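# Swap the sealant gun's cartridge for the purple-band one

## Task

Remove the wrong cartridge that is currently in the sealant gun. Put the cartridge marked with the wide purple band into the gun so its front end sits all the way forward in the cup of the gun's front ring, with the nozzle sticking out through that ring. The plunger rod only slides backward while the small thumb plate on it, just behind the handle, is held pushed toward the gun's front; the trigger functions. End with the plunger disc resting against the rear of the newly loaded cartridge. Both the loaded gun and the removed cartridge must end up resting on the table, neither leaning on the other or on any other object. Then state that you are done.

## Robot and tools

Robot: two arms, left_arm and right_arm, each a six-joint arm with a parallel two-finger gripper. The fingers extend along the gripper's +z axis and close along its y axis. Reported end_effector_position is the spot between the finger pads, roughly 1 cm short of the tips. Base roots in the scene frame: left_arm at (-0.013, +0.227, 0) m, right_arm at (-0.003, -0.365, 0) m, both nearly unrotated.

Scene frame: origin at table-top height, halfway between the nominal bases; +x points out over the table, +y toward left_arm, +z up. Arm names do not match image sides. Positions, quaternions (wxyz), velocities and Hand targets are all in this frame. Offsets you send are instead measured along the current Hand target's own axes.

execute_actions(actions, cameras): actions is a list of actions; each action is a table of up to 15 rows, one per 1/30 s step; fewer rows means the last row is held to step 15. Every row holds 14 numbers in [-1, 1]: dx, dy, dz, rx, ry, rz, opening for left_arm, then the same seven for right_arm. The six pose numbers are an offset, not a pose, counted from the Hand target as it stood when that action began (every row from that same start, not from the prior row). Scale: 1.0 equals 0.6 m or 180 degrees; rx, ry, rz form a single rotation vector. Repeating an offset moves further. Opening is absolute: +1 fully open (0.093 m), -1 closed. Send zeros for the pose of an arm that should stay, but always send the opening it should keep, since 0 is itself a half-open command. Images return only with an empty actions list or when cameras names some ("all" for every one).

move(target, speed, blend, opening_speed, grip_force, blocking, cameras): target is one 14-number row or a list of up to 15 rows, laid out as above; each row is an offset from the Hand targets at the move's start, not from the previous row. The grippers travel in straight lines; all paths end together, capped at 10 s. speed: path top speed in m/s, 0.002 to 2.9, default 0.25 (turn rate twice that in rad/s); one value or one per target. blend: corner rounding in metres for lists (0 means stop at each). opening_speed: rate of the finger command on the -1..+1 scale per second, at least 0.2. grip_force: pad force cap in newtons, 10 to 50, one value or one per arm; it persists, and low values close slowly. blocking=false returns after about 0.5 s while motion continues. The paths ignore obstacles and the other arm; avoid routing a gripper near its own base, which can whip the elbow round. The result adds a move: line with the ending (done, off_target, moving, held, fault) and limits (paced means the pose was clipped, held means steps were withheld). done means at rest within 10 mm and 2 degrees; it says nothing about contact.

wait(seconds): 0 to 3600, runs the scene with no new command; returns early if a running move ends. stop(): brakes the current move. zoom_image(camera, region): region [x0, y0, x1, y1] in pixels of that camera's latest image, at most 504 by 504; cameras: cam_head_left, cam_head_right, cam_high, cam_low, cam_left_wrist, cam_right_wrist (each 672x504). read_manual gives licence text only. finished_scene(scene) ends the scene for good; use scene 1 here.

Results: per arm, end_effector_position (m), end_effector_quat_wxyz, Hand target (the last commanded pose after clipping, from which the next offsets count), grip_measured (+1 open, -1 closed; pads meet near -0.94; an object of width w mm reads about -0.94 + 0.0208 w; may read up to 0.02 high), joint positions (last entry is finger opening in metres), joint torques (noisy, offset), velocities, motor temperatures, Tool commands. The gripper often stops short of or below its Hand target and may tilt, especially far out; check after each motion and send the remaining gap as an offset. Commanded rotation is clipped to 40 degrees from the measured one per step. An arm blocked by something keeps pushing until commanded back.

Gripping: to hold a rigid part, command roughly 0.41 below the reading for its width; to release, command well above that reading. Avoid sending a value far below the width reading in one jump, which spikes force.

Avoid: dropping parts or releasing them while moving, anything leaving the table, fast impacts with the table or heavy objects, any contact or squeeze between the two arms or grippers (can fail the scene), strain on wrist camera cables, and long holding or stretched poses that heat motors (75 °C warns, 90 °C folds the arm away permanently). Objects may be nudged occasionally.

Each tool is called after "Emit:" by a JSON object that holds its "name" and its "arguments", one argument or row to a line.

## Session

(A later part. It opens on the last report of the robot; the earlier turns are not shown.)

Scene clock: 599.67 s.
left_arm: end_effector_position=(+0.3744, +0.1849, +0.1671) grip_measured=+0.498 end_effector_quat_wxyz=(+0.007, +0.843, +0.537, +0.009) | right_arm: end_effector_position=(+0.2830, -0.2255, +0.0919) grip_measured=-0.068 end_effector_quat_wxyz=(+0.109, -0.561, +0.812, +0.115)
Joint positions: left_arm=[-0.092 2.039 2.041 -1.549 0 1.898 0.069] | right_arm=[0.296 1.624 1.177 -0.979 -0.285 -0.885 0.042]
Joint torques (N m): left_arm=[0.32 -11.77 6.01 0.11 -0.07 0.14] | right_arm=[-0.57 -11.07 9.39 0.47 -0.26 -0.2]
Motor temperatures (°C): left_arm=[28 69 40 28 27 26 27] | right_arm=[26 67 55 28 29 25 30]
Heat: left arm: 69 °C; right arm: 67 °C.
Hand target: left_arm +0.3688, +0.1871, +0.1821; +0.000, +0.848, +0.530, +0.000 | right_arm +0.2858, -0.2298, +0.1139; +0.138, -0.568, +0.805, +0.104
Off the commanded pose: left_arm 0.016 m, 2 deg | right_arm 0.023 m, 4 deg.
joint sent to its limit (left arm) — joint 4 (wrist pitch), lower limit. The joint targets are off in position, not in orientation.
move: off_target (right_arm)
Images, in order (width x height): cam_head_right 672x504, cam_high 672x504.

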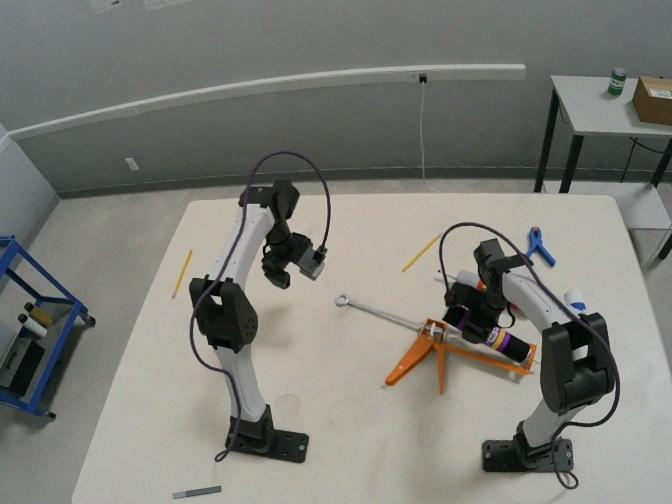

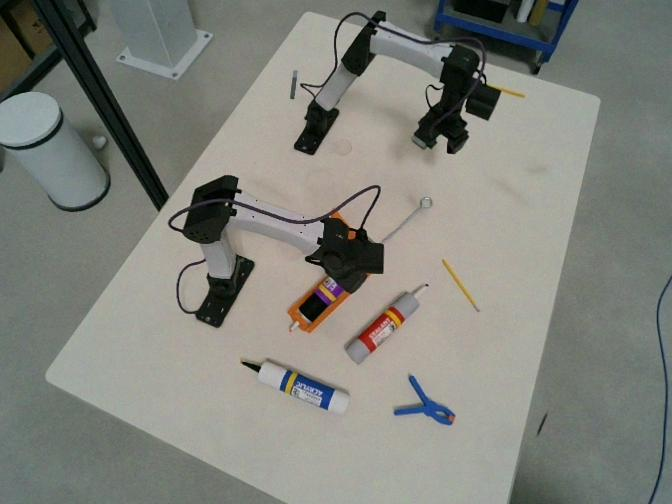

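Emit:
{"name": "move", "arguments": {
  "target": [
    [0,0,0,0,0,0,0.5,0.043,0,0.02,0,0.03,0,-0.8],
    [0,0,0,0,0,0,0.5,0.09,0,0.107,0,0.11,0,-0.8]
  ],
  "speed": 0.06,
  "cameras": ["cam_high","cam_head_right","cam_right_wrist"]
}}

Emit:
{"name": "zoom_image", "arguments": {
  "camera": "cam_high",
  "region": [260, 200, 400, 340]
}}

Emit:
{"name": "zoom_image", "arguments": {
  "camera": "cam_head_right",
  "region": [420, 300, 560, 410]
}}

Scene clock: 612.43 s.
left_arm: end_effector_position=(+0.3744, +0.1849, +0.1671) grip_measured=+0.498 end_effector_quat_wxyz=(+0.007, +0.843, +0.537, +0.009) | right_arm: end_effector_position=(+0.2715, -0.2489, +0.0543) grip_measured=-0.068 end_effector_quat_wxyz=(+0.025, -0.579, +0.814, +0.036)
Joint positions: left_arm=[-0.092 2.039 2.041 -1.549 0 1.898 0.069] | right_arm=[0.345 1.69 1.129 -0.981 -0.082 -0.882 0.042]
Joint torques (N m): left_arm=[0.34 -11.77 6 0.11 -0.06 0.14] | right_arm=[0.9 -2.3 6.46 0.7 0.65 0.23]
Motor temperatures (°C): left_arm=[28 69 40 28 27 26 27] | right_arm=[26 66 53 28 29 25 31]
Heat: left arm: 69 °C; right arm: 66 °C.
Hand target: left_arm +0.3688, +0.1871, +0.1821; +0.000, +0.848, +0.530, +0.000 | right_arm +0.2753, -0.2569, +0.0352; -0.003, -0.577, +0.817, +0.005
Off the commanded pose: left_arm 0.016 m, 2 deg | right_arm 0.021 m, 5 deg.
joint sent to its limit (left arm) — joint 4 (wrist pitch), lower limit. The joint targets are off in position, not in orientation.
move: off_target (right_arm)
cam_right_wrist: T_world_to_cam=[[0.94563, -0.32507, -0.01091, -0.34018], [-0.30198, -0.88994, 0.34177, -0.12031], [-0.1208, -0.31989, -0.93972, 0.08566]] pos_world=[0.2957, -0.19025, 0.1179]
Images, in order (width x height): cam_head_right 672x504, cam_high 672x504, cam_right_wrist 672x504.

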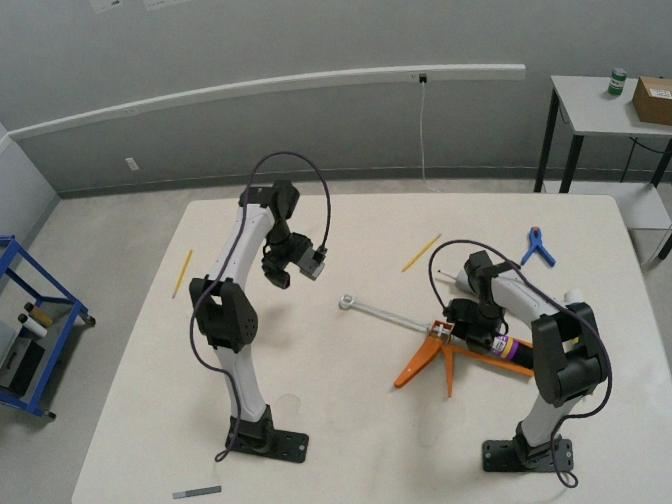

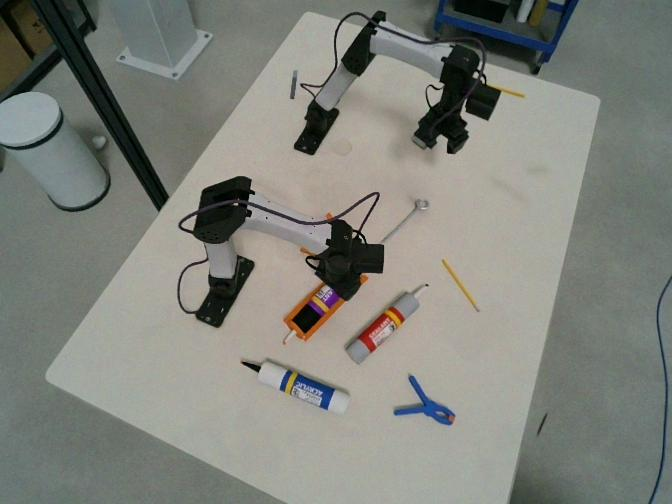

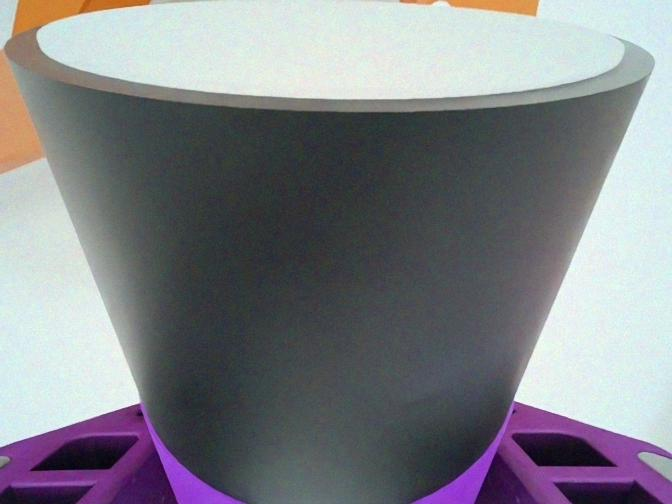

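Scaled by 3.600 from the camera's image (finer frame: 960x720).

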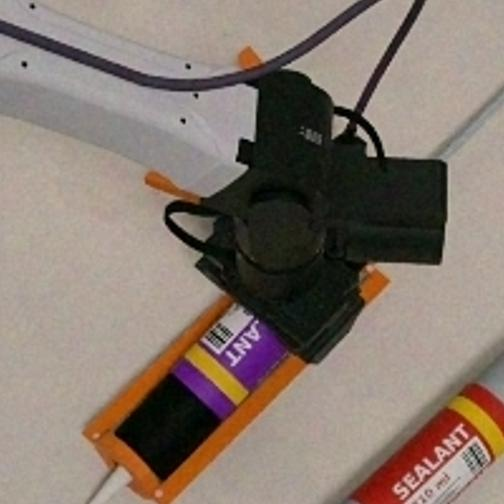

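Scaled by 3.600 from the camera's image (finer frame: 960x720).

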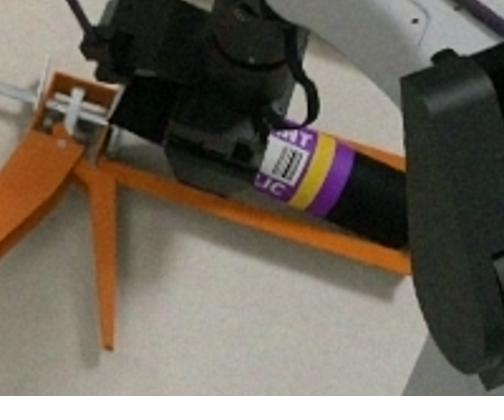

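Emit:
{"name": "move", "arguments": {
  "target": [
    [0,0,0,0,0,0,0.5,0.0,0,-0.045,0,0,0,-0.8],
    [0,0,0,0,0,0,0.5,0.04,0,-0.03,0,0,0,-0.8],
    [0,0,0,0,0,0,0.5,0.05,0,0.01,0,0,0,-0.8]
  ],
  "speed": 0.08,
  "cameras": ["cam_high","cam_right_wrist","cam_low"]
}}

Emit:
{"name": "zoom_image", "arguments": {
  "camera": "cam_high",
  "region": [260, 200, 400, 360]
}}

Emit:
{"name": "zoom_image", "arguments": {
  "camera": "cam_low",
  "region": [200, 240, 360, 300]
}}

Scene clock: 624.70 s.
left_arm: end_effector_position=(+0.3744, +0.1849, +0.1671) grip_measured=+0.498 end_effector_quat_wxyz=(+0.007, +0.843, +0.537, +0.009) | right_arm: end_effector_position=(+0.2668, -0.2692, +0.0367) grip_measured=-0.068 end_effector_quat_wxyz=(+0.009, -0.573, +0.819, +0.020)
Joint positions: left_arm=[-0.092 2.039 2.041 -1.549 0 1.898 0.069] | right_arm=[0.307 1.692 1.059 -0.932 -0.044 -0.906 0.042]
Joint torques (N m): left_arm=[0.35 -11.75 6 0.11 -0.06 0.14] | right_arm=[-1.77 -6.2 4.4 0.51 0.24 -0.33]
Motor temperatures (°C): left_arm=[28 70 40 28 27 26 27] | right_arm=[26 61 52 28 29 25 31]
Heat: left arm: 70 °C; right arm: 61 °C.
Hand target: left_arm +0.3688, +0.1871, +0.1821; +0.000, +0.848, +0.530, +0.000 | right_arm +0.2652, -0.2851, +0.0292; -0.003, -0.577, +0.817, +0.005
Off the commanded pose: left_arm 0.016 m, 2 deg | right_arm 0.018 m, 2 deg.
joint sent to its limit (left arm) — joint 4 (wrist pitch), lower limit. The joint targets are off in position, not in orientation.
move: off_target (right_arm)
cam_right_wrist: T_world_to_cam=[[0.94073, -0.33913, -0.0036, -0.34518], [-0.31205, -0.86968, 0.38248, -0.12709], [-0.13284, -0.35868, -0.92396, 0.05421]] pos_world=[0.29227, -0.20814, 0.09745]
Images, in order (width x height): cam_high 672x504, cam_low 672x504, cam_right_wrist 672x504.

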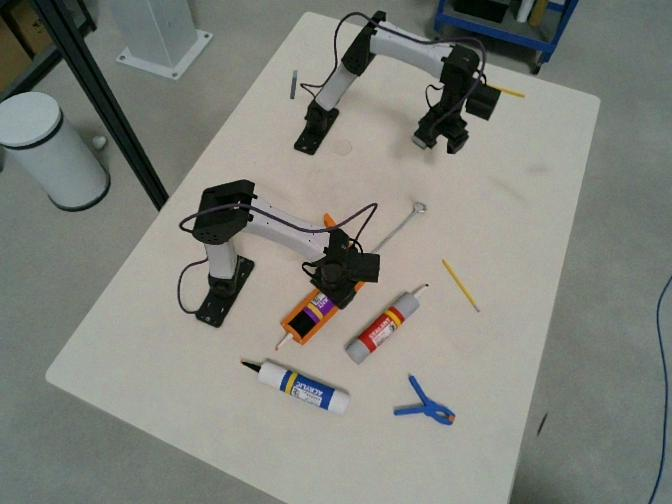

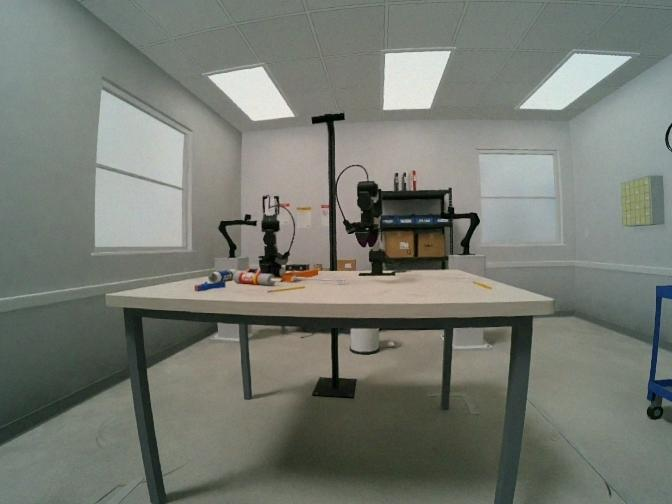

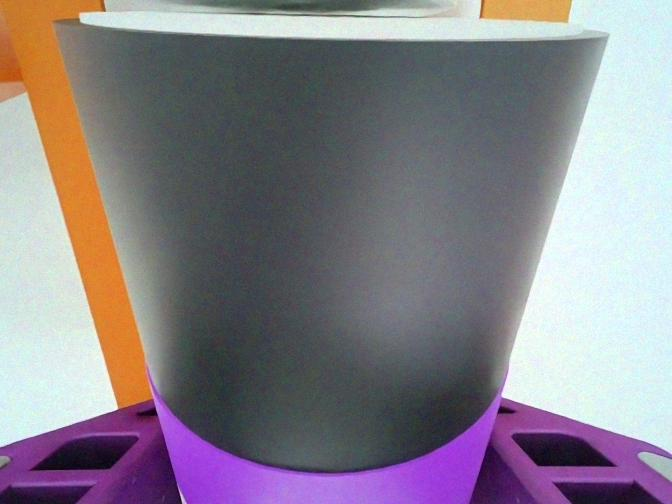

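Scaled by 3.150 from the camera's image (finer frame: 960x720).

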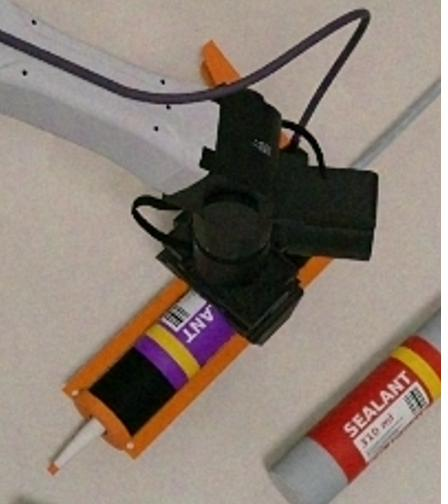

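Scaled by 3.150 from the camera's image (finer frame: 960x720).

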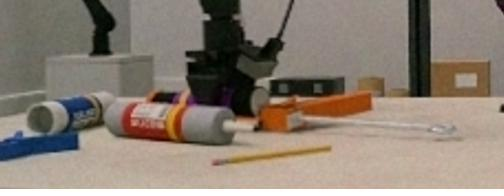

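Emit:
{"name": "move", "arguments": {
  "target": [
    [0,0,0,0,0,0,0.5,-0.02,0,0,0,0,0,-0.8],
    [0,0,0,0,0,0,0.5,-0.02,0,0,0,0,0,0.5],
    [0,0,0,0,0,0,0.5,-0.02,0,-0.18,0,0,0,0.5]
  ],
  "speed": 0.12,
  "cameras": ["cam_right_wrist","cam_high"]
}}

Emit:
{"name": "zoom_image", "arguments": {
  "camera": "cam_high",
  "region": [220, 180, 460, 420]
}}

Scene clock: 638.53 s.
left_arm: end_effector_position=(+0.3744, +0.1849, +0.1671) grip_measured=+0.498 end_effector_quat_wxyz=(+0.007, +0.843, +0.537, +0.009) | right_arm: end_effector_position=(+0.2650, -0.2753, +0.1223) grip_measured=+0.498 end_effector_quat_wxyz=(-0.023, -0.569, +0.822, +0.016)
Joint positions: left_arm=[-0.092 2.039 2.041 -1.549 0 1.898 0.069] | right_arm=[0.304 1.66 1.372 -1.335 -0.018 -0.902 0.069]
Joint torques (N m): left_arm=[0.32 -11.77 6.01 0.11 -0.07 0.14] | right_arm=[0.14 -8.12 11.21 0.09 0.06 -0.09]
Motor temperatures (°C): left_arm=[28 70 39 28 27 26 27] | right_arm=[26 59 50 28 29 25 30]
Heat: left arm: 70 °C; right arm: 59 °C.
Hand target: left_arm +0.3688, +0.1871, +0.1821; +0.000, +0.848, +0.530, +0.000 | right_arm +0.2703, -0.2743, +0.1372; -0.003, -0.577, +0.817, +0.005
Off the commanded pose: left_arm 0.016 m, 2 deg | right_arm 0.016 m, 3 deg.
joint sent to its limit (left arm) — joint 4 (wrist pitch), lower limit. The joint targets are off in position, not in orientation.
move: off_target (right_arm)
cam_right_wrist: T_world_to_cam=[[0.93744, -0.34653, -0.03354, -0.34281], [-0.29868, -0.85001, 0.43391, -0.17012], [-0.17887, -0.39674, -0.90033, 0.12974]] pos_world=[0.29376, -0.21193, 0.17913]
Images, in order (width x height): cam_high 672x504, cam_right_wrist 672x504.

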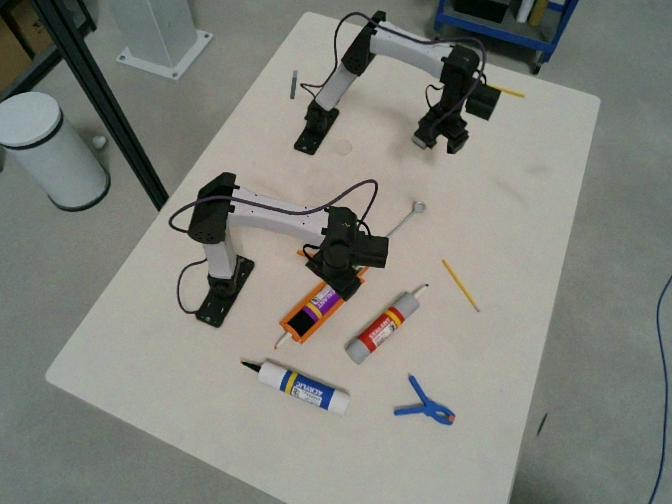

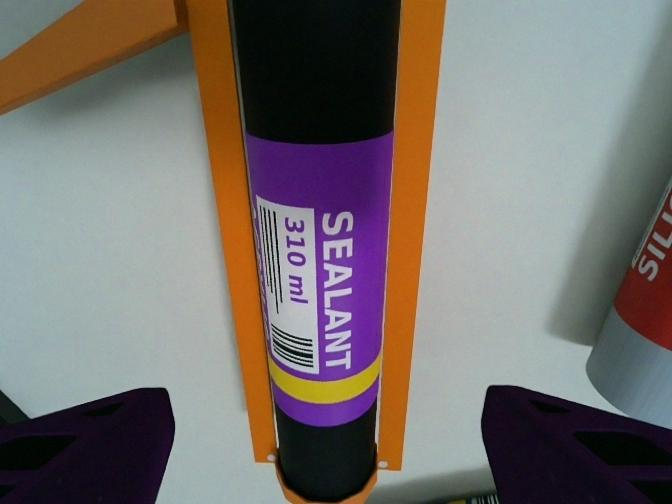

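Scaled by 2.100 from the camera's image (finer frame: 960x720).

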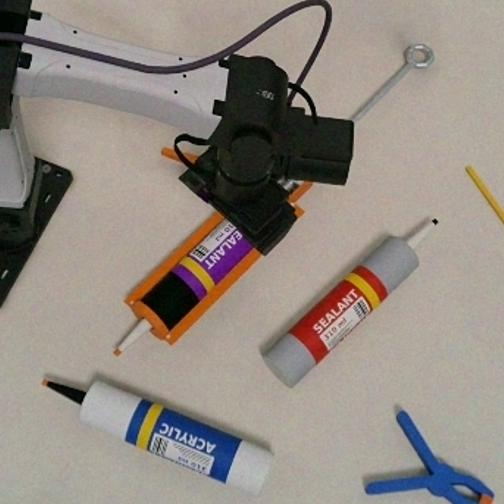

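Emit:
{"name": "move", "arguments": {
  "target": [0,0,0,0,0,0,0.5,-0.169,0.042,-0.017,0,0,0.62,1],
  "cameras": ["cam_right_wrist"]
}}

Scene clock: 661.57 s.
left_arm: end_effector_position=(+0.3744, +0.1849, +0.1671) grip_measured=+0.498 end_effector_quat_wxyz=(+0.007, +0.843, +0.537, +0.009) | right_arm: end_effector_position=(+0.2756, -0.1721, +0.1409) grip_measured=+1.000 end_effector_quat_wxyz=(-0.016, +0.341, +0.940, -0.001)
Joint positions: left_arm=[-0.092 2.039 2.041 -1.549 0 1.898 0.069] | right_arm=[0.585 1.847 1.669 -1.413 -0.025 1.287 0.093]
Joint torques (N m): left_arm=[0.34 -11.74 6.01 0.11 -0.06 0.14] | right_arm=[0.85 -7.31 11.19 0.11 0.13 0.3]
Motor temperatures (°C): left_arm=[28 71 39 28 27 26 27] | right_arm=[26 56 54 27 28 25 29]
Heat: left arm: 71 °C; right arm: 56 °C.
Hand target: left_arm +0.3688, +0.1871, +0.1821; +0.000, +0.848, +0.530, +0.000 | right_arm +0.2806, -0.1703, +0.1477; -0.006, +0.351, +0.936, +0.000
Off the commanded pose: left_arm 0.016 m, 2 deg | right_arm 0.009 m, 2 deg.
joint sent to its limit (left arm) — joint 4 (wrist pitch), lower limit. The joint targets are off in position, not in orientation.
move: done
cam_right_wrist: T_world_to_cam=[[-0.63662, -0.77055, 0.03102, 0.03536], [-0.68179, 0.58116, 0.44432, 0.26304], [-0.3604, 0.26171, -0.89533, 0.35196]] pos_world=[0.32869, -0.21773, 0.19715]

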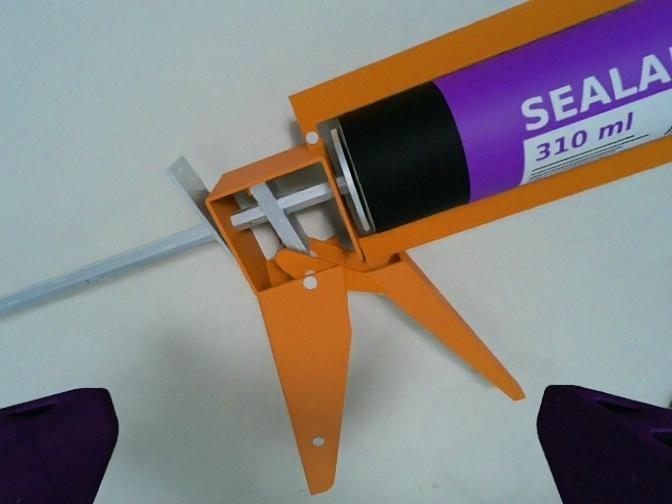

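Emit:
{"name": "move", "arguments": {
  "target": [
    [0,0,0,0,0,0,0.5,0.078,-0.031,0.1,0,0,0,1],
    [0,0,0,0,0,0,0.5,0.078,-0.031,0.21,0,0,0,1]
  ],
  "speed": 0.12,
  "blend": [0.02,0],
  "cameras": ["cam_right_wrist"]
}}

Emit:
{"name": "move", "arguments": {
  "target": [0,0,0,0,0,0,0.5,0,0,0,0,0,0,-0.3],
  "opening_speed": 1.0,
  "cameras": ["cam_right_wrist"]
}}

Scene clock: 683.00 s.
left_arm: end_effector_position=(+0.3744, +0.1849, +0.1671) grip_measured=+0.498 end_effector_quat_wxyz=(+0.007, +0.843, +0.537, +0.009) | right_arm: end_effector_position=(+0.2223, -0.1609, +0.0491) grip_measured=+1.000 end_effector_quat_wxyz=(-0.017, +0.340, +0.940, -0.005)
Joint positions: left_arm=[-0.092 2.039 2.041 -1.549 0 1.898 0.069] | right_arm=[0.714 1.767 1.2 -1.03 -0.025 1.415 0.093]
Joint torques (N m): left_arm=[0.34 -11.77 6 0.11 -0.06 0.14] | right_arm=[0.92 -2.84 3.48 1.36 0.11 0.31]
Motor temperatures (°C): left_arm=[28 71 39 28 27 26 27] | right_arm=[26 57 53 27 28 25 29]
Heat: left arm: 71 °C; right arm: 57 °C.
Hand target: left_arm +0.3688, +0.1871, +0.1821; +0.000, +0.848, +0.530, +0.000 | right_arm +0.2318, -0.1530, +0.0223; -0.006, +0.351, +0.936, +0.000
Off the commanded pose: left_arm 0.016 m, 2 deg | right_arm 0.029 m, 2 deg.
joint sent to its limit (left arm) — joint 4 (wrist pitch), lower limit. The joint targets are off in position, not in orientation.
move: off_target (right_arm)
cam_right_wrist: T_world_to_cam=[[-0.63514, -0.77131, 0.04086, 0.01206], [-0.68023, 0.58364, 0.44346, 0.2611], [-0.36589, 0.25386, -0.89536, 0.24764]] pos_world=[0.27588, -0.20595, 0.10545]

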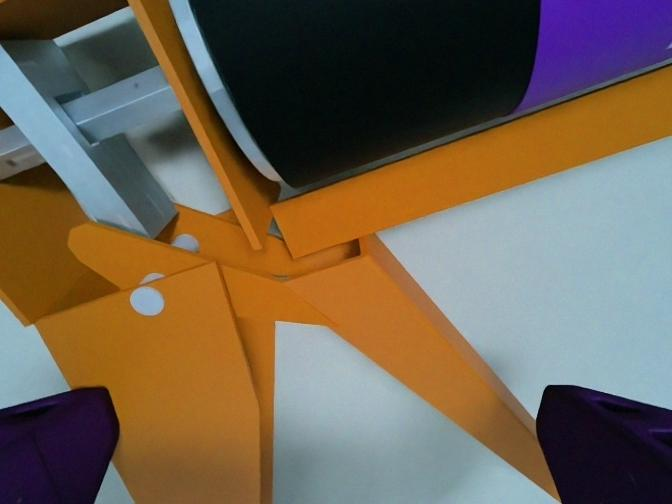

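Scene clock: 685.00 s.
left_arm: end_effector_position=(+0.3744, +0.1849, +0.1671) grip_measured=+0.498 end_effector_quat_wxyz=(+0.007, +0.843, +0.537, +0.009) | right_arm: end_effector_position=(+0.2397, -0.1396, +0.0476) grip_measured=-0.296 end_effector_quat_wxyz=(+0.008, +0.334, +0.941, +0.044)
Joint positions: left_arm=[-0.092 2.039 2.041 -1.549 0 1.898 0.069] | right_arm=[0.726 1.77 1.194 -0.909 -0.028 1.416 0.031]
Joint torques (N m): left_arm=[0.34 -11.75 6.01 0.11 -0.06 0.14] | right_arm=[0.27 -3.1 4.7 0.41 0.17 0.31]
Motor temperatures (°C): left_arm=[28 71 39 28 27 26 27] | right_arm=[26 56 53 28 28 25 29]
Heat: left arm: 71 °C; right arm: 56 °C.
Hand target: left_arm +0.3688, +0.1871, +0.1821; +0.000, +0.848, +0.530, +0.000 | right_arm +0.2318, -0.1530, +0.0223; -0.006, +0.351, +0.936, +0.000
Off the commanded pose: left_arm 0.016 m, 2 deg | right_arm 0.030 m, 6 deg.
joint sent to its limit (left arm) — joint 4 (wrist pitch), lower limit. The joint targets are off in position, not in orientation.
move: done
cam_right_wrist: T_world_to_cam=[[-0.62558, -0.777, -0.07014, 0.04167], [-0.72199, 0.54253, 0.42941, 0.26611], [-0.29559, 0.31928, -0.90038, 0.23964]] pos_world=[0.28904, -0.18851, 0.10442]

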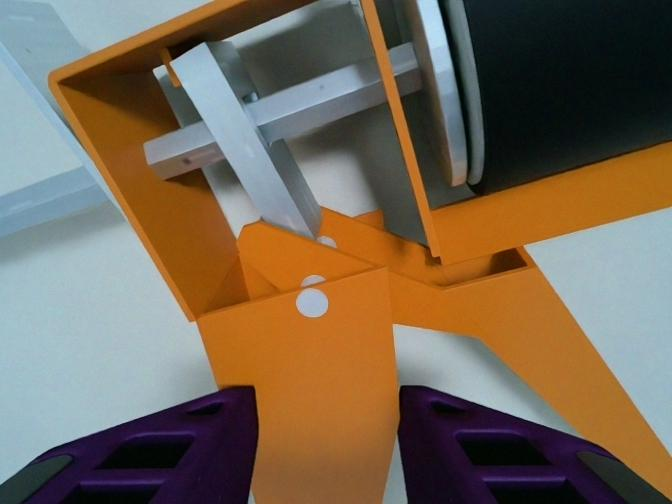

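Emit:
{"name": "move", "arguments": {
  "target": [
    [0,0,0,0,0,0,0.5,0,0,0,0,0,0,1],
    [0,0,0,0,0,0,0.5,0,0,-0.06,0,0,0,1],
    [0,0,0,0,0,0,0.5,0,-0.022,-0.06,0,0,0,1]
  ],
  "speed": 0.15,
  "cameras": ["cam_right_wrist"]
}}

Scene clock: 697.07 s.
left_arm: end_effector_position=(+0.3744, +0.1849, +0.1671) grip_measured=+0.498 end_effector_quat_wxyz=(+0.007, +0.843, +0.537, +0.009) | right_arm: end_effector_position=(+0.2215, -0.1579, +0.0509) grip_measured=+1.000 end_effector_quat_wxyz=(-0.015, +0.339, +0.940, -0.005)
Joint positions: left_arm=[-0.092 2.039 2.041 -1.549 0 1.898 0.069] | right_arm=[0.724 1.767 1.207 -1.035 -0.022 1.424 0.093]
Joint torques (N m): left_arm=[0.32 -11.77 6.01 0.11 -0.06 0.14] | right_arm=[-0.31 -9.48 6.65 0.2 0.08 0.17]
Motor temperatures (°C): left_arm=[28 72 39 27 27 26 27] | right_arm=[26 54 51 27 28 25 29]
Heat: left arm: 72 °C; right arm: 54 °C.
Hand target: left_arm +0.3688, +0.1871, +0.1821; +0.000, +0.848, +0.530, +0.000 | right_arm +0.2235, -0.1631, +0.0583; -0.006, +0.351, +0.936, +0.000
Off the commanded pose: left_arm 0.016 m, 2 deg | right_arm 0.009 m, 2 deg.
joint sent to its limit (left arm) — joint 4 (wrist pitch), lower limit. The joint targets are off in position, not in orientation.
move: done
cam_right_wrist: T_world_to_cam=[[-0.63403, -0.77235, 0.03854, 0.01339], [-0.68311, 0.58274, 0.44019, 0.25875], [-0.36244, 0.25277, -0.89707, 0.24732]] pos_world=[0.27488, -0.20295, 0.10745]

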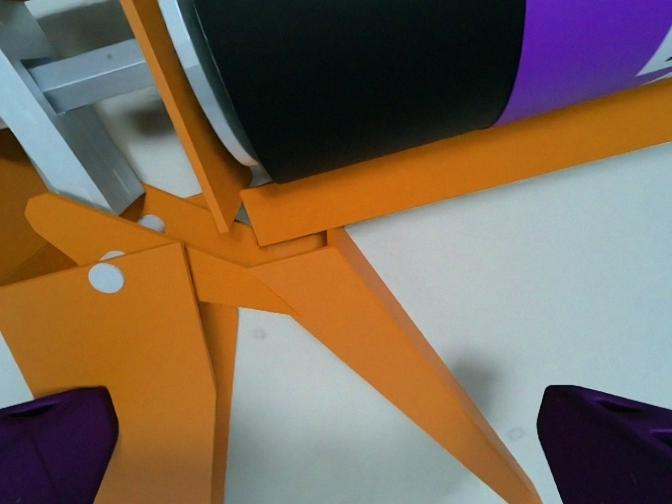

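Emit:
{"name": "move", "arguments": {
  "target": [
    [0,0,0,0,0,0,0.5,-0.006,0.0245,0,0,0,0,1],
    [0,0,0,0,0,0,0.5,-0.006,0.0245,0.062,0,0,0,1]
  ],
  "speed": 0.1,
  "cameras": ["cam_right_wrist"]
}}

Scene clock: 711.77 s.
left_arm: end_effector_position=(+0.3744, +0.1849, +0.1671) grip_measured=+0.498 end_effector_quat_wxyz=(+0.007, +0.843, +0.537, +0.009) | right_arm: end_effector_position=(+0.2265, -0.1534, +0.0478) grip_measured=+1.000 end_effector_quat_wxyz=(-0.010, +0.339, +0.941, +0.004)
Joint positions: left_arm=[-0.092 2.039 2.041 -1.549 0 1.898 0.069] | right_arm=[0.724 1.776 1.206 -1.002 -0.022 1.424 0.093]
Joint torques (N m): left_arm=[0.34 -11.77 6 0.11 -0.07 0.14] | right_arm=[-0.64 -2.89 3.38 1.18 0.08 0.12]
Motor temperatures (°C): left_arm=[28 72 39 27 27 26 27] | right_arm=[26 55 50 27 28 25 28]
Heat: left arm: 72 °C; right arm: 55 °C.
Hand target: left_arm +0.3688, +0.1871, +0.1821; +0.000, +0.848, +0.530, +0.000 | right_arm +0.2355, -0.1542, +0.0210; -0.006, +0.351, +0.936, +0.000
Off the commanded pose: left_arm 0.016 m, 2 deg | right_arm 0.028 m, 2 deg.
joint sent to its limit (left arm) — joint 4 (wrist pitch), lower limit. The joint targets are off in position, not in orientation.
move: off_target (right_arm)
cam_right_wrist: T_world_to_cam=[[-0.63453, -0.77271, 0.01733, 0.02123], [-0.6901, 0.5765, 0.4375, 0.2616], [-0.34805, 0.26565, -0.89905, 0.24399]] pos_world=[0.27892, -0.19923, 0.10454]

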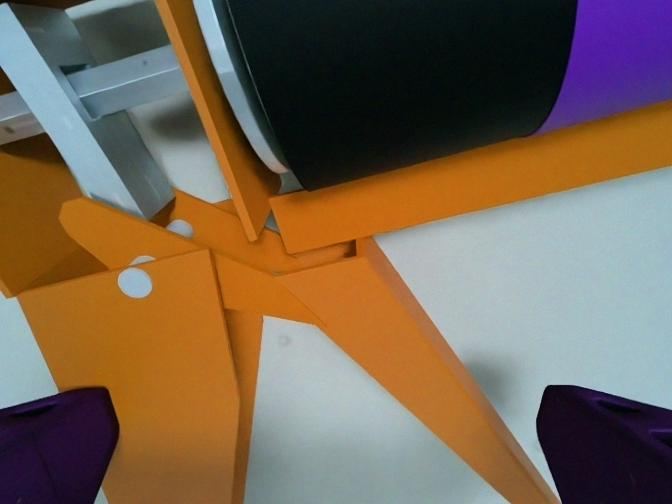

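Emit:
{"name": "move", "arguments": {
  "target": [
    [0,0,0,0,0,0,0.5,0,0,-0.06,0,0,0,1],
    [0,0,0,0,0,0,0.5,0,0.013,-0.06,0,0,-0.09,1],
    [0,0,0,0,0,0,0.5,0,0.013,0,0,0,-0.09,1]
  ],
  "speed": 0.12,
  "cameras": ["cam_right_wrist"]
}}

Scene clock: 724.10 s.
left_arm: end_effector_position=(+0.3744, +0.1849, +0.1671) grip_measured=+0.498 end_effector_quat_wxyz=(+0.007, +0.843, +0.537, +0.009) | right_arm: end_effector_position=(+0.2344, -0.1503, +0.0476) grip_measured=+1.000 end_effector_quat_wxyz=(-0.010, +0.219, +0.976, +0.006)
Joint positions: left_arm=[-0.092 2.039 2.041 -1.549 0 1.898 0.069] | right_arm=[0.715 1.805 1.241 -1.008 -0.022 1.165 0.093]
Joint torques (N m): left_arm=[0.32 -11.77 6 0.11 -0.07 0.14] | right_arm=[-0.35 -3.34 3.49 1.18 0.08 -0.1]
Motor temperatures (°C): left_arm=[28 72 39 27 27 26 27] | right_arm=[26 53 49 28 28 25 28]
Heat: left arm: 72 °C; right arm: 53 °C.
Hand target: left_arm +0.3688, +0.1871, +0.1821; +0.000, +0.848, +0.530, +0.000 | right_arm +0.2406, -0.1484, +0.0210; -0.005, +0.216, +0.976, +0.001
Off the commanded pose: left_arm 0.016 m, 2 deg | right_arm 0.027 m, 1 deg.
joint sent to its limit (left arm) — joint 4 (wrist pitch), lower limit. The joint targets are off in position, not in orientation.
move: off_target (right_arm)
cam_right_wrist: T_world_to_cam=[[-0.4237, -0.90573, 0.01159, -0.04042], [-0.81276, 0.38579, 0.43657, 0.26547], [-0.39988, 0.17555, -0.8996, 0.2444]] pos_world=[0.29637, -0.18193, 0.10444]

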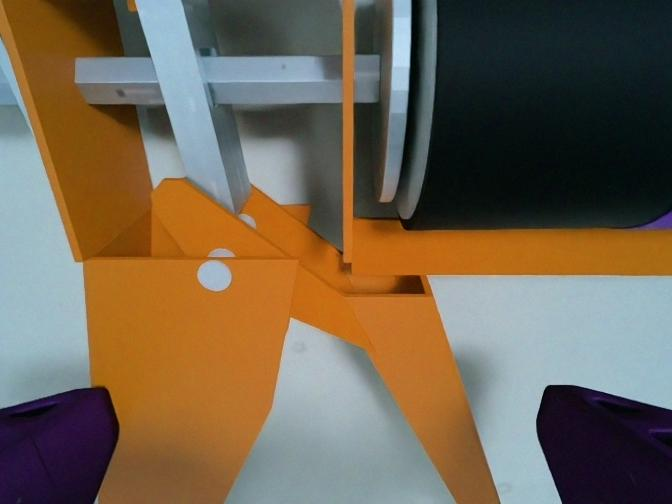

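Emit:
{"name": "move", "arguments": {
  "target": [
    [0,0,0,0,0,0,0.5,0,0,-0.06,0,0,0,1],
    [0,0,0,0,0,0,0.5,0,0.016,-0.06,0,0,0,1],
    [0,0,0,0,0,0,0.5,0,0.016,0,0,0,0,1]
  ],
  "speed": 0.12
}}

Emit:
{"name": "move", "arguments": {
  "target": [0,0,0,0,0,0,0.5,0,0,0,0,0,0,-0.3],
  "opening_speed": 1.0,
  "cameras": ["cam_right_wrist"]
}}

Scene clock: 733.60 s.
left_arm: end_effector_position=(+0.3744, +0.1849, +0.1671) grip_measured=+0.498 end_effector_quat_wxyz=(+0.007, +0.843, +0.537, +0.009) | right_arm: end_effector_position=(+0.2417, -0.1432, +0.0234) grip_measured=+1.000 end_effector_quat_wxyz=(-0.015, +0.218, +0.976, -0.002)
Joint positions: left_arm=[-0.092 2.039 2.041 -1.549 0 1.898 0.069] | right_arm=[0.717 1.89 1.249 -0.95 -0.022 1.163 0.093]
Joint torques (N m): left_arm=[0.32 -11.75 6 0.11 -0.06 0.14] | right_arm=[0.68 -7.39 6.98 0.51 0.1 0.05]
Motor temperatures (°C): left_arm=[28 73 39 27 27 26 27] | right_arm=[26 52 48 28 28 25 28]
Heat: left arm: 73 °C; right arm: 52 °C.
Hand target: left_arm +0.3688, +0.1871, +0.1821; +0.000, +0.848, +0.530, +0.000 | right_arm +0.2447, -0.1397, +0.0210; -0.005, +0.216, +0.976, +0.001
Off the commanded pose: left_arm 0.016 m, 2 deg | right_arm 0.005 m, 1 deg.
joint sent to its limit (left arm) — joint 4 (wrist pitch), lower limit. The joint targets are off in position, not in orientation.
move: done

Scene clock: 736.03 s.
left_arm: end_effector_position=(+0.3744, +0.1849, +0.1671) grip_measured=+0.498 end_effector_quat_wxyz=(+0.007, +0.843, +0.537, +0.009) | right_arm: end_effector_position=(+0.2403, -0.1397, +0.0222) grip_measured=+0.251 end_effector_quat_wxyz=(-0.014, +0.216, +0.976, +0.002)
Joint positions: left_arm=[-0.092 2.039 2.041 -1.549 0 1.898 0.069] | right_arm=[0.726 1.891 1.246 -0.939 -0.025 1.168 0.057]
Joint torques (N m): left_arm=[0.34 -11.77 6.01 0.11 -0.07 0.14] | right_arm=[0.44 -7.54 7.25 0.43 0.11 0.01]
Motor temperatures (°C): left_arm=[28 73 39 27 27 26 27] | right_arm=[26 52 49 28 28 25 29]
Heat: left arm: 73 °C; right arm: 52 °C.
Hand target: left_arm +0.3688, +0.1871, +0.1821; +0.000, +0.848, +0.530, +0.000 | right_arm +0.2447, -0.1397, +0.0210; -0.005, +0.216, +0.976, +0.001
Off the commanded pose: left_arm 0.016 m, 2 deg | right_arm 0.004 m, 1 deg.
joint sent to its limit (left arm) — joint 4 (wrist pitch), lower limit. The joint targets are off in position, not in orientation.
move: done
cam_right_wrist: T_world_to_cam=[[-0.41651, -0.90887, 0.02174, -0.03046], [-0.81077, 0.38216, 0.44341, 0.27613], [-0.41131, 0.16706, -0.89606, 0.22356]] pos_world=[0.30314, -0.17055, 0.07855]

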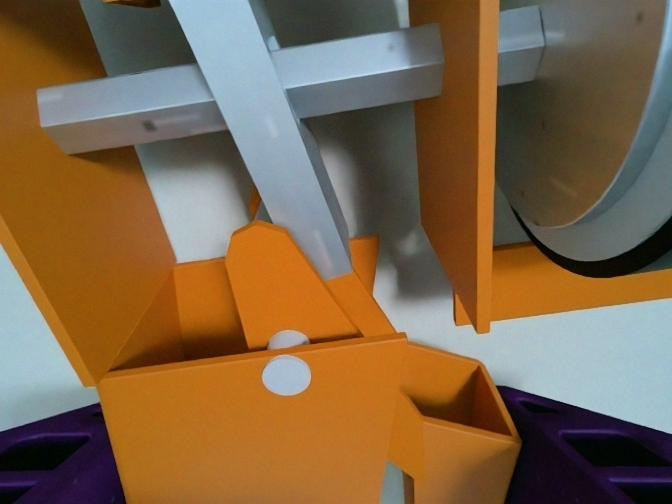

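Emit:
{"name": "move", "arguments": {
  "target": [-0.1,-0.2,0,0,0,-0.3,0.5,0,0,0,0,0,0,1]
}}

Emit:
{"name": "move", "arguments": {
  "target": [0,0,0,0,0,0,0.5,0,0,0,0,0,0,-0.3],
  "opening_speed": 1.0
}}

Emit:
{"name": "move", "arguments": {
  "target": [0,0,0,0,0,0,0.5,0,0,0,0,0,0,1],
  "opening_speed": 1.5
}}

Emit:
{"name": "move", "arguments": {
  "target": [0,0,0,0,0,0,0.5,0,0,0,0,0,0,-0.3],
  "opening_speed": 1.0
}}

Emit:
{"name": "move", "arguments": {
  "target": [
    [0,0,0,0,0,0,0.5,0,0,0,0,0,0,1],
    [0,0,0,0,0,0,0.5,0,0,-0.2,0,0,0,1]
  ],
  "cameras": ["cam_right_wrist","cam_high"]
}}

Emit:
{"name": "zoom_image", "arguments": {
  "camera": "cam_high",
  "region": [220, 180, 460, 420]
}}

Scene clock: 754.30 s.
left_arm: end_effector_position=(+0.2346, +0.1867, +0.1758) grip_measured=+0.498 end_effector_quat_wxyz=(-0.018, +0.516, +0.856, -0.007) | right_arm: end_effector_position=(+0.2434, -0.1431, +0.0222) grip_measured=+1.000 end_effector_quat_wxyz=(-0.011, +0.217, +0.976, -0.001)
Joint positions: left_arm=[-0.145 1.538 1.459 -1.53 0 0.922 0.069] | right_arm=[0.717 1.891 1.246 -0.939 -0.016 1.162 0.093]
Joint torques (N m): left_arm=[-0.65 -6.91 6.09 0.28 -0.08 -0.11] | right_arm=[0.58 -7.6 7.24 0.42 0.08 0.07]
Motor temperatures (°C): left_arm=[28 72 39 27 27 26 27] | right_arm=[26 53 49 28 28 25 29]
Heat: left arm: 72 °C; right arm: 53 °C.
Hand target: left_arm +0.2346, +0.1858, +0.1820; +0.000, +0.515, +0.857, +0.000 | right_arm +0.2447, -0.1397, +0.0210; -0.005, +0.216, +0.976, +0.001
Off the commanded pose: left_arm 0.006 m, 2 deg | right_arm 0.004 m, 1 deg.
move: done

Scene clock: 756.50 s.
left_arm: end_effector_position=(+0.2346, +0.1867, +0.1758) grip_measured=+0.498 end_effector_quat_wxyz=(-0.018, +0.516, +0.856, -0.007) | right_arm: end_effector_position=(+0.2415, -0.1448, +0.0222) grip_measured=+0.542 end_effector_quat_wxyz=(-0.013, +0.220, +0.975, -0.006)
Joint positions: left_arm=[-0.145 1.538 1.459 -1.53 0 0.922 0.069] | right_arm=[0.718 1.891 1.246 -0.95 -0.013 1.169 0.071]
Joint torques (N m): left_arm=[-0.65 -6.91 6.11 0.28 -0.07 -0.11] | right_arm=[0.51 -7.56 7.2 0.5 0.03 -0.02]
Motor temperatures (°C): left_arm=[28 71 39 27 27 26 27] | right_arm=[26 53 49 28 28 25 30]
Heat: left arm: 71 °C; right arm: 53 °C.
Hand target: left_arm +0.2346, +0.1858, +0.1820; +0.000, +0.515, +0.857, +0.000 | right_arm +0.2447, -0.1397, +0.0210; -0.005, +0.216, +0.976, +0.001
Off the commanded pose: left_arm 0.006 m, 2 deg | right_arm 0.006 m, 1 deg.
move: done

Scene clock: 758.10 s.
left_arm: end_effector_position=(+0.2346, +0.1867, +0.1758) grip_measured=+0.498 end_effector_quat_wxyz=(-0.018, +0.516, +0.856, -0.007) | right_arm: end_effector_position=(+0.2428, -0.1457, +0.0222) grip_measured=+1.000 end_effector_quat_wxyz=(-0.010, +0.219, +0.976, -0.007)
Joint positions: left_arm=[-0.145 1.538 1.459 -1.53 0 0.922 0.069] | right_arm=[0.717 1.891 1.246 -0.949 -0.007 1.165 0.093]
Joint torques (N m): left_arm=[-0.65 -6.93 6.09 0.28 -0.07 -0.11] | right_arm=[0.55 -7.64 7.23 0.48 0.01 0.02]
Motor temperatures (°C): left_arm=[28 70 39 27 27 26 27] | right_arm=[26 54 49 28 28 25 29]
Heat: left arm: 70 °C; right arm: 54 °C.
Hand target: left_arm +0.2346, +0.1858, +0.1820; +0.000, +0.515, +0.857, +0.000 | right_arm +0.2447, -0.1397, +0.0210; -0.005, +0.216, +0.976, +0.001
Off the commanded pose: left_arm 0.006 m, 2 deg | right_arm 0.006 m, 1 deg.
move: done

Scene clock: 760.27 s.
left_arm: end_effector_position=(+0.2346, +0.1867, +0.1758) grip_measured=+0.498 end_effector_quat_wxyz=(-0.018, +0.516, +0.856, -0.007) | right_arm: end_effector_position=(+0.2419, -0.1455, +0.0218) grip_measured=+0.582 end_effector_quat_wxyz=(-0.012, +0.222, +0.975, -0.007)
Joint positions: left_arm=[-0.145 1.538 1.459 -1.53 0 0.922 0.069] | right_arm=[0.717 1.893 1.246 -0.95 -0.012 1.171 0.073]
Joint torques (N m): left_arm=[-0.64 -6.93 6.11 0.27 -0.07 -0.11] | right_arm=[0.54 -7.64 7.23 0.49 -0.01 -0.03]
Motor temperatures (°C): left_arm=[28 69 40 27 27 26 27] | right_arm=[26 54 49 28 28 25 30]
Heat: left arm: 69 °C; right arm: 54 °C.
Hand target: left_arm +0.2346, +0.1858, +0.1820; +0.000, +0.515, +0.857, +0.000 | right_arm +0.2447, -0.1397, +0.0210; -0.005, +0.216, +0.976, +0.001
Off the commanded pose: left_arm 0.006 m, 2 deg | right_arm 0.006 m, 1 deg.
move: done

Scene clock: 763.10 s.
left_arm: end_effector_position=(+0.2346, +0.1867, +0.1758) grip_measured=+0.498 end_effector_quat_wxyz=(-0.018, +0.516, +0.856, -0.007) | right_arm: end_effector_position=(+0.2426, -0.1445, +0.1317) grip_measured=+1.000 end_effector_quat_wxyz=(-0.014, +0.220, +0.975, -0.008)
Joint positions: left_arm=[-0.145 1.538 1.459 -1.53 0 0.922 0.069] | right_arm=[0.717 1.818 1.596 -1.377 -0.013 1.166 0.093]
Joint torques (N m): left_arm=[-0.64 -6.91 6.08 0.27 -0.07 -0.11] | right_arm=[0.23 -7.75 11.22 0.13 -0.02 -0.02]
Motor temperatures (°C): left_arm=[28 68 40 27 27 26 27] | right_arm=[26 54 49 28 28 25 30]
Heat: left arm: 68 °C; right arm: 54 °C.
Hand target: left_arm +0.2346, +0.1858, +0.1820; +0.000, +0.515, +0.857, +0.000 | right_arm +0.2459, -0.1402, +0.1410; -0.005, +0.216, +0.976, +0.001
Off the commanded pose: left_arm 0.006 m, 2 deg | right_arm 0.011 m, 1 deg.
move: off_target (right_arm)
cam_right_wrist: T_world_to_cam=[[-0.42326, -0.90516, 0.03922, -0.0364], [-0.80693, 0.3963, 0.43796, 0.23304], [-0.41197, 0.15372, -0.89814, 0.32187]] pos_world=[0.30524, -0.17478, 0.18844]
Images, in order (width x height): cam_high 672x504, cam_right_wrist 672x504.

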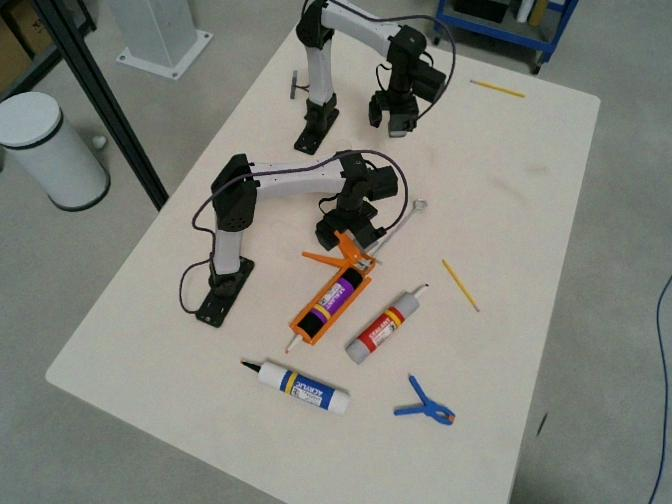

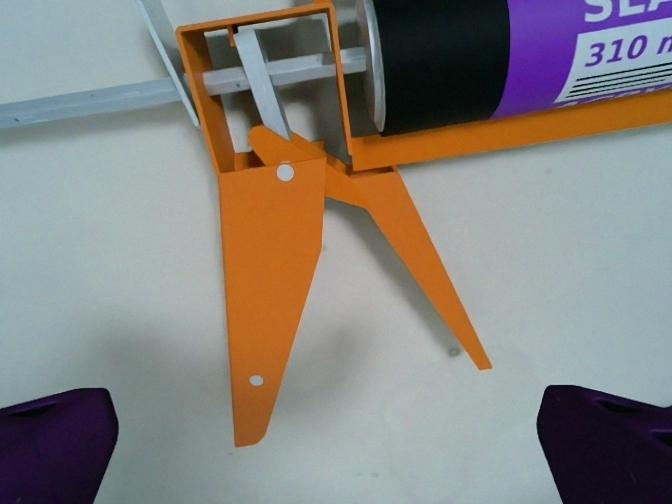

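Scaled by 2.100 from the camera's image (finer frame: 960x720).

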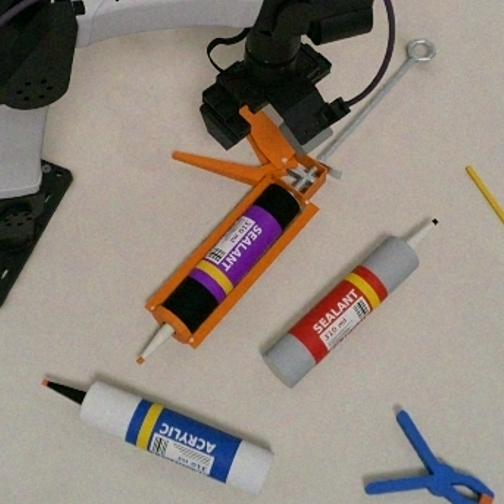

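Emit:
{"name": "finished_scene", "arguments": {
  "scene": 2
}}

The scene is finished: the task was done.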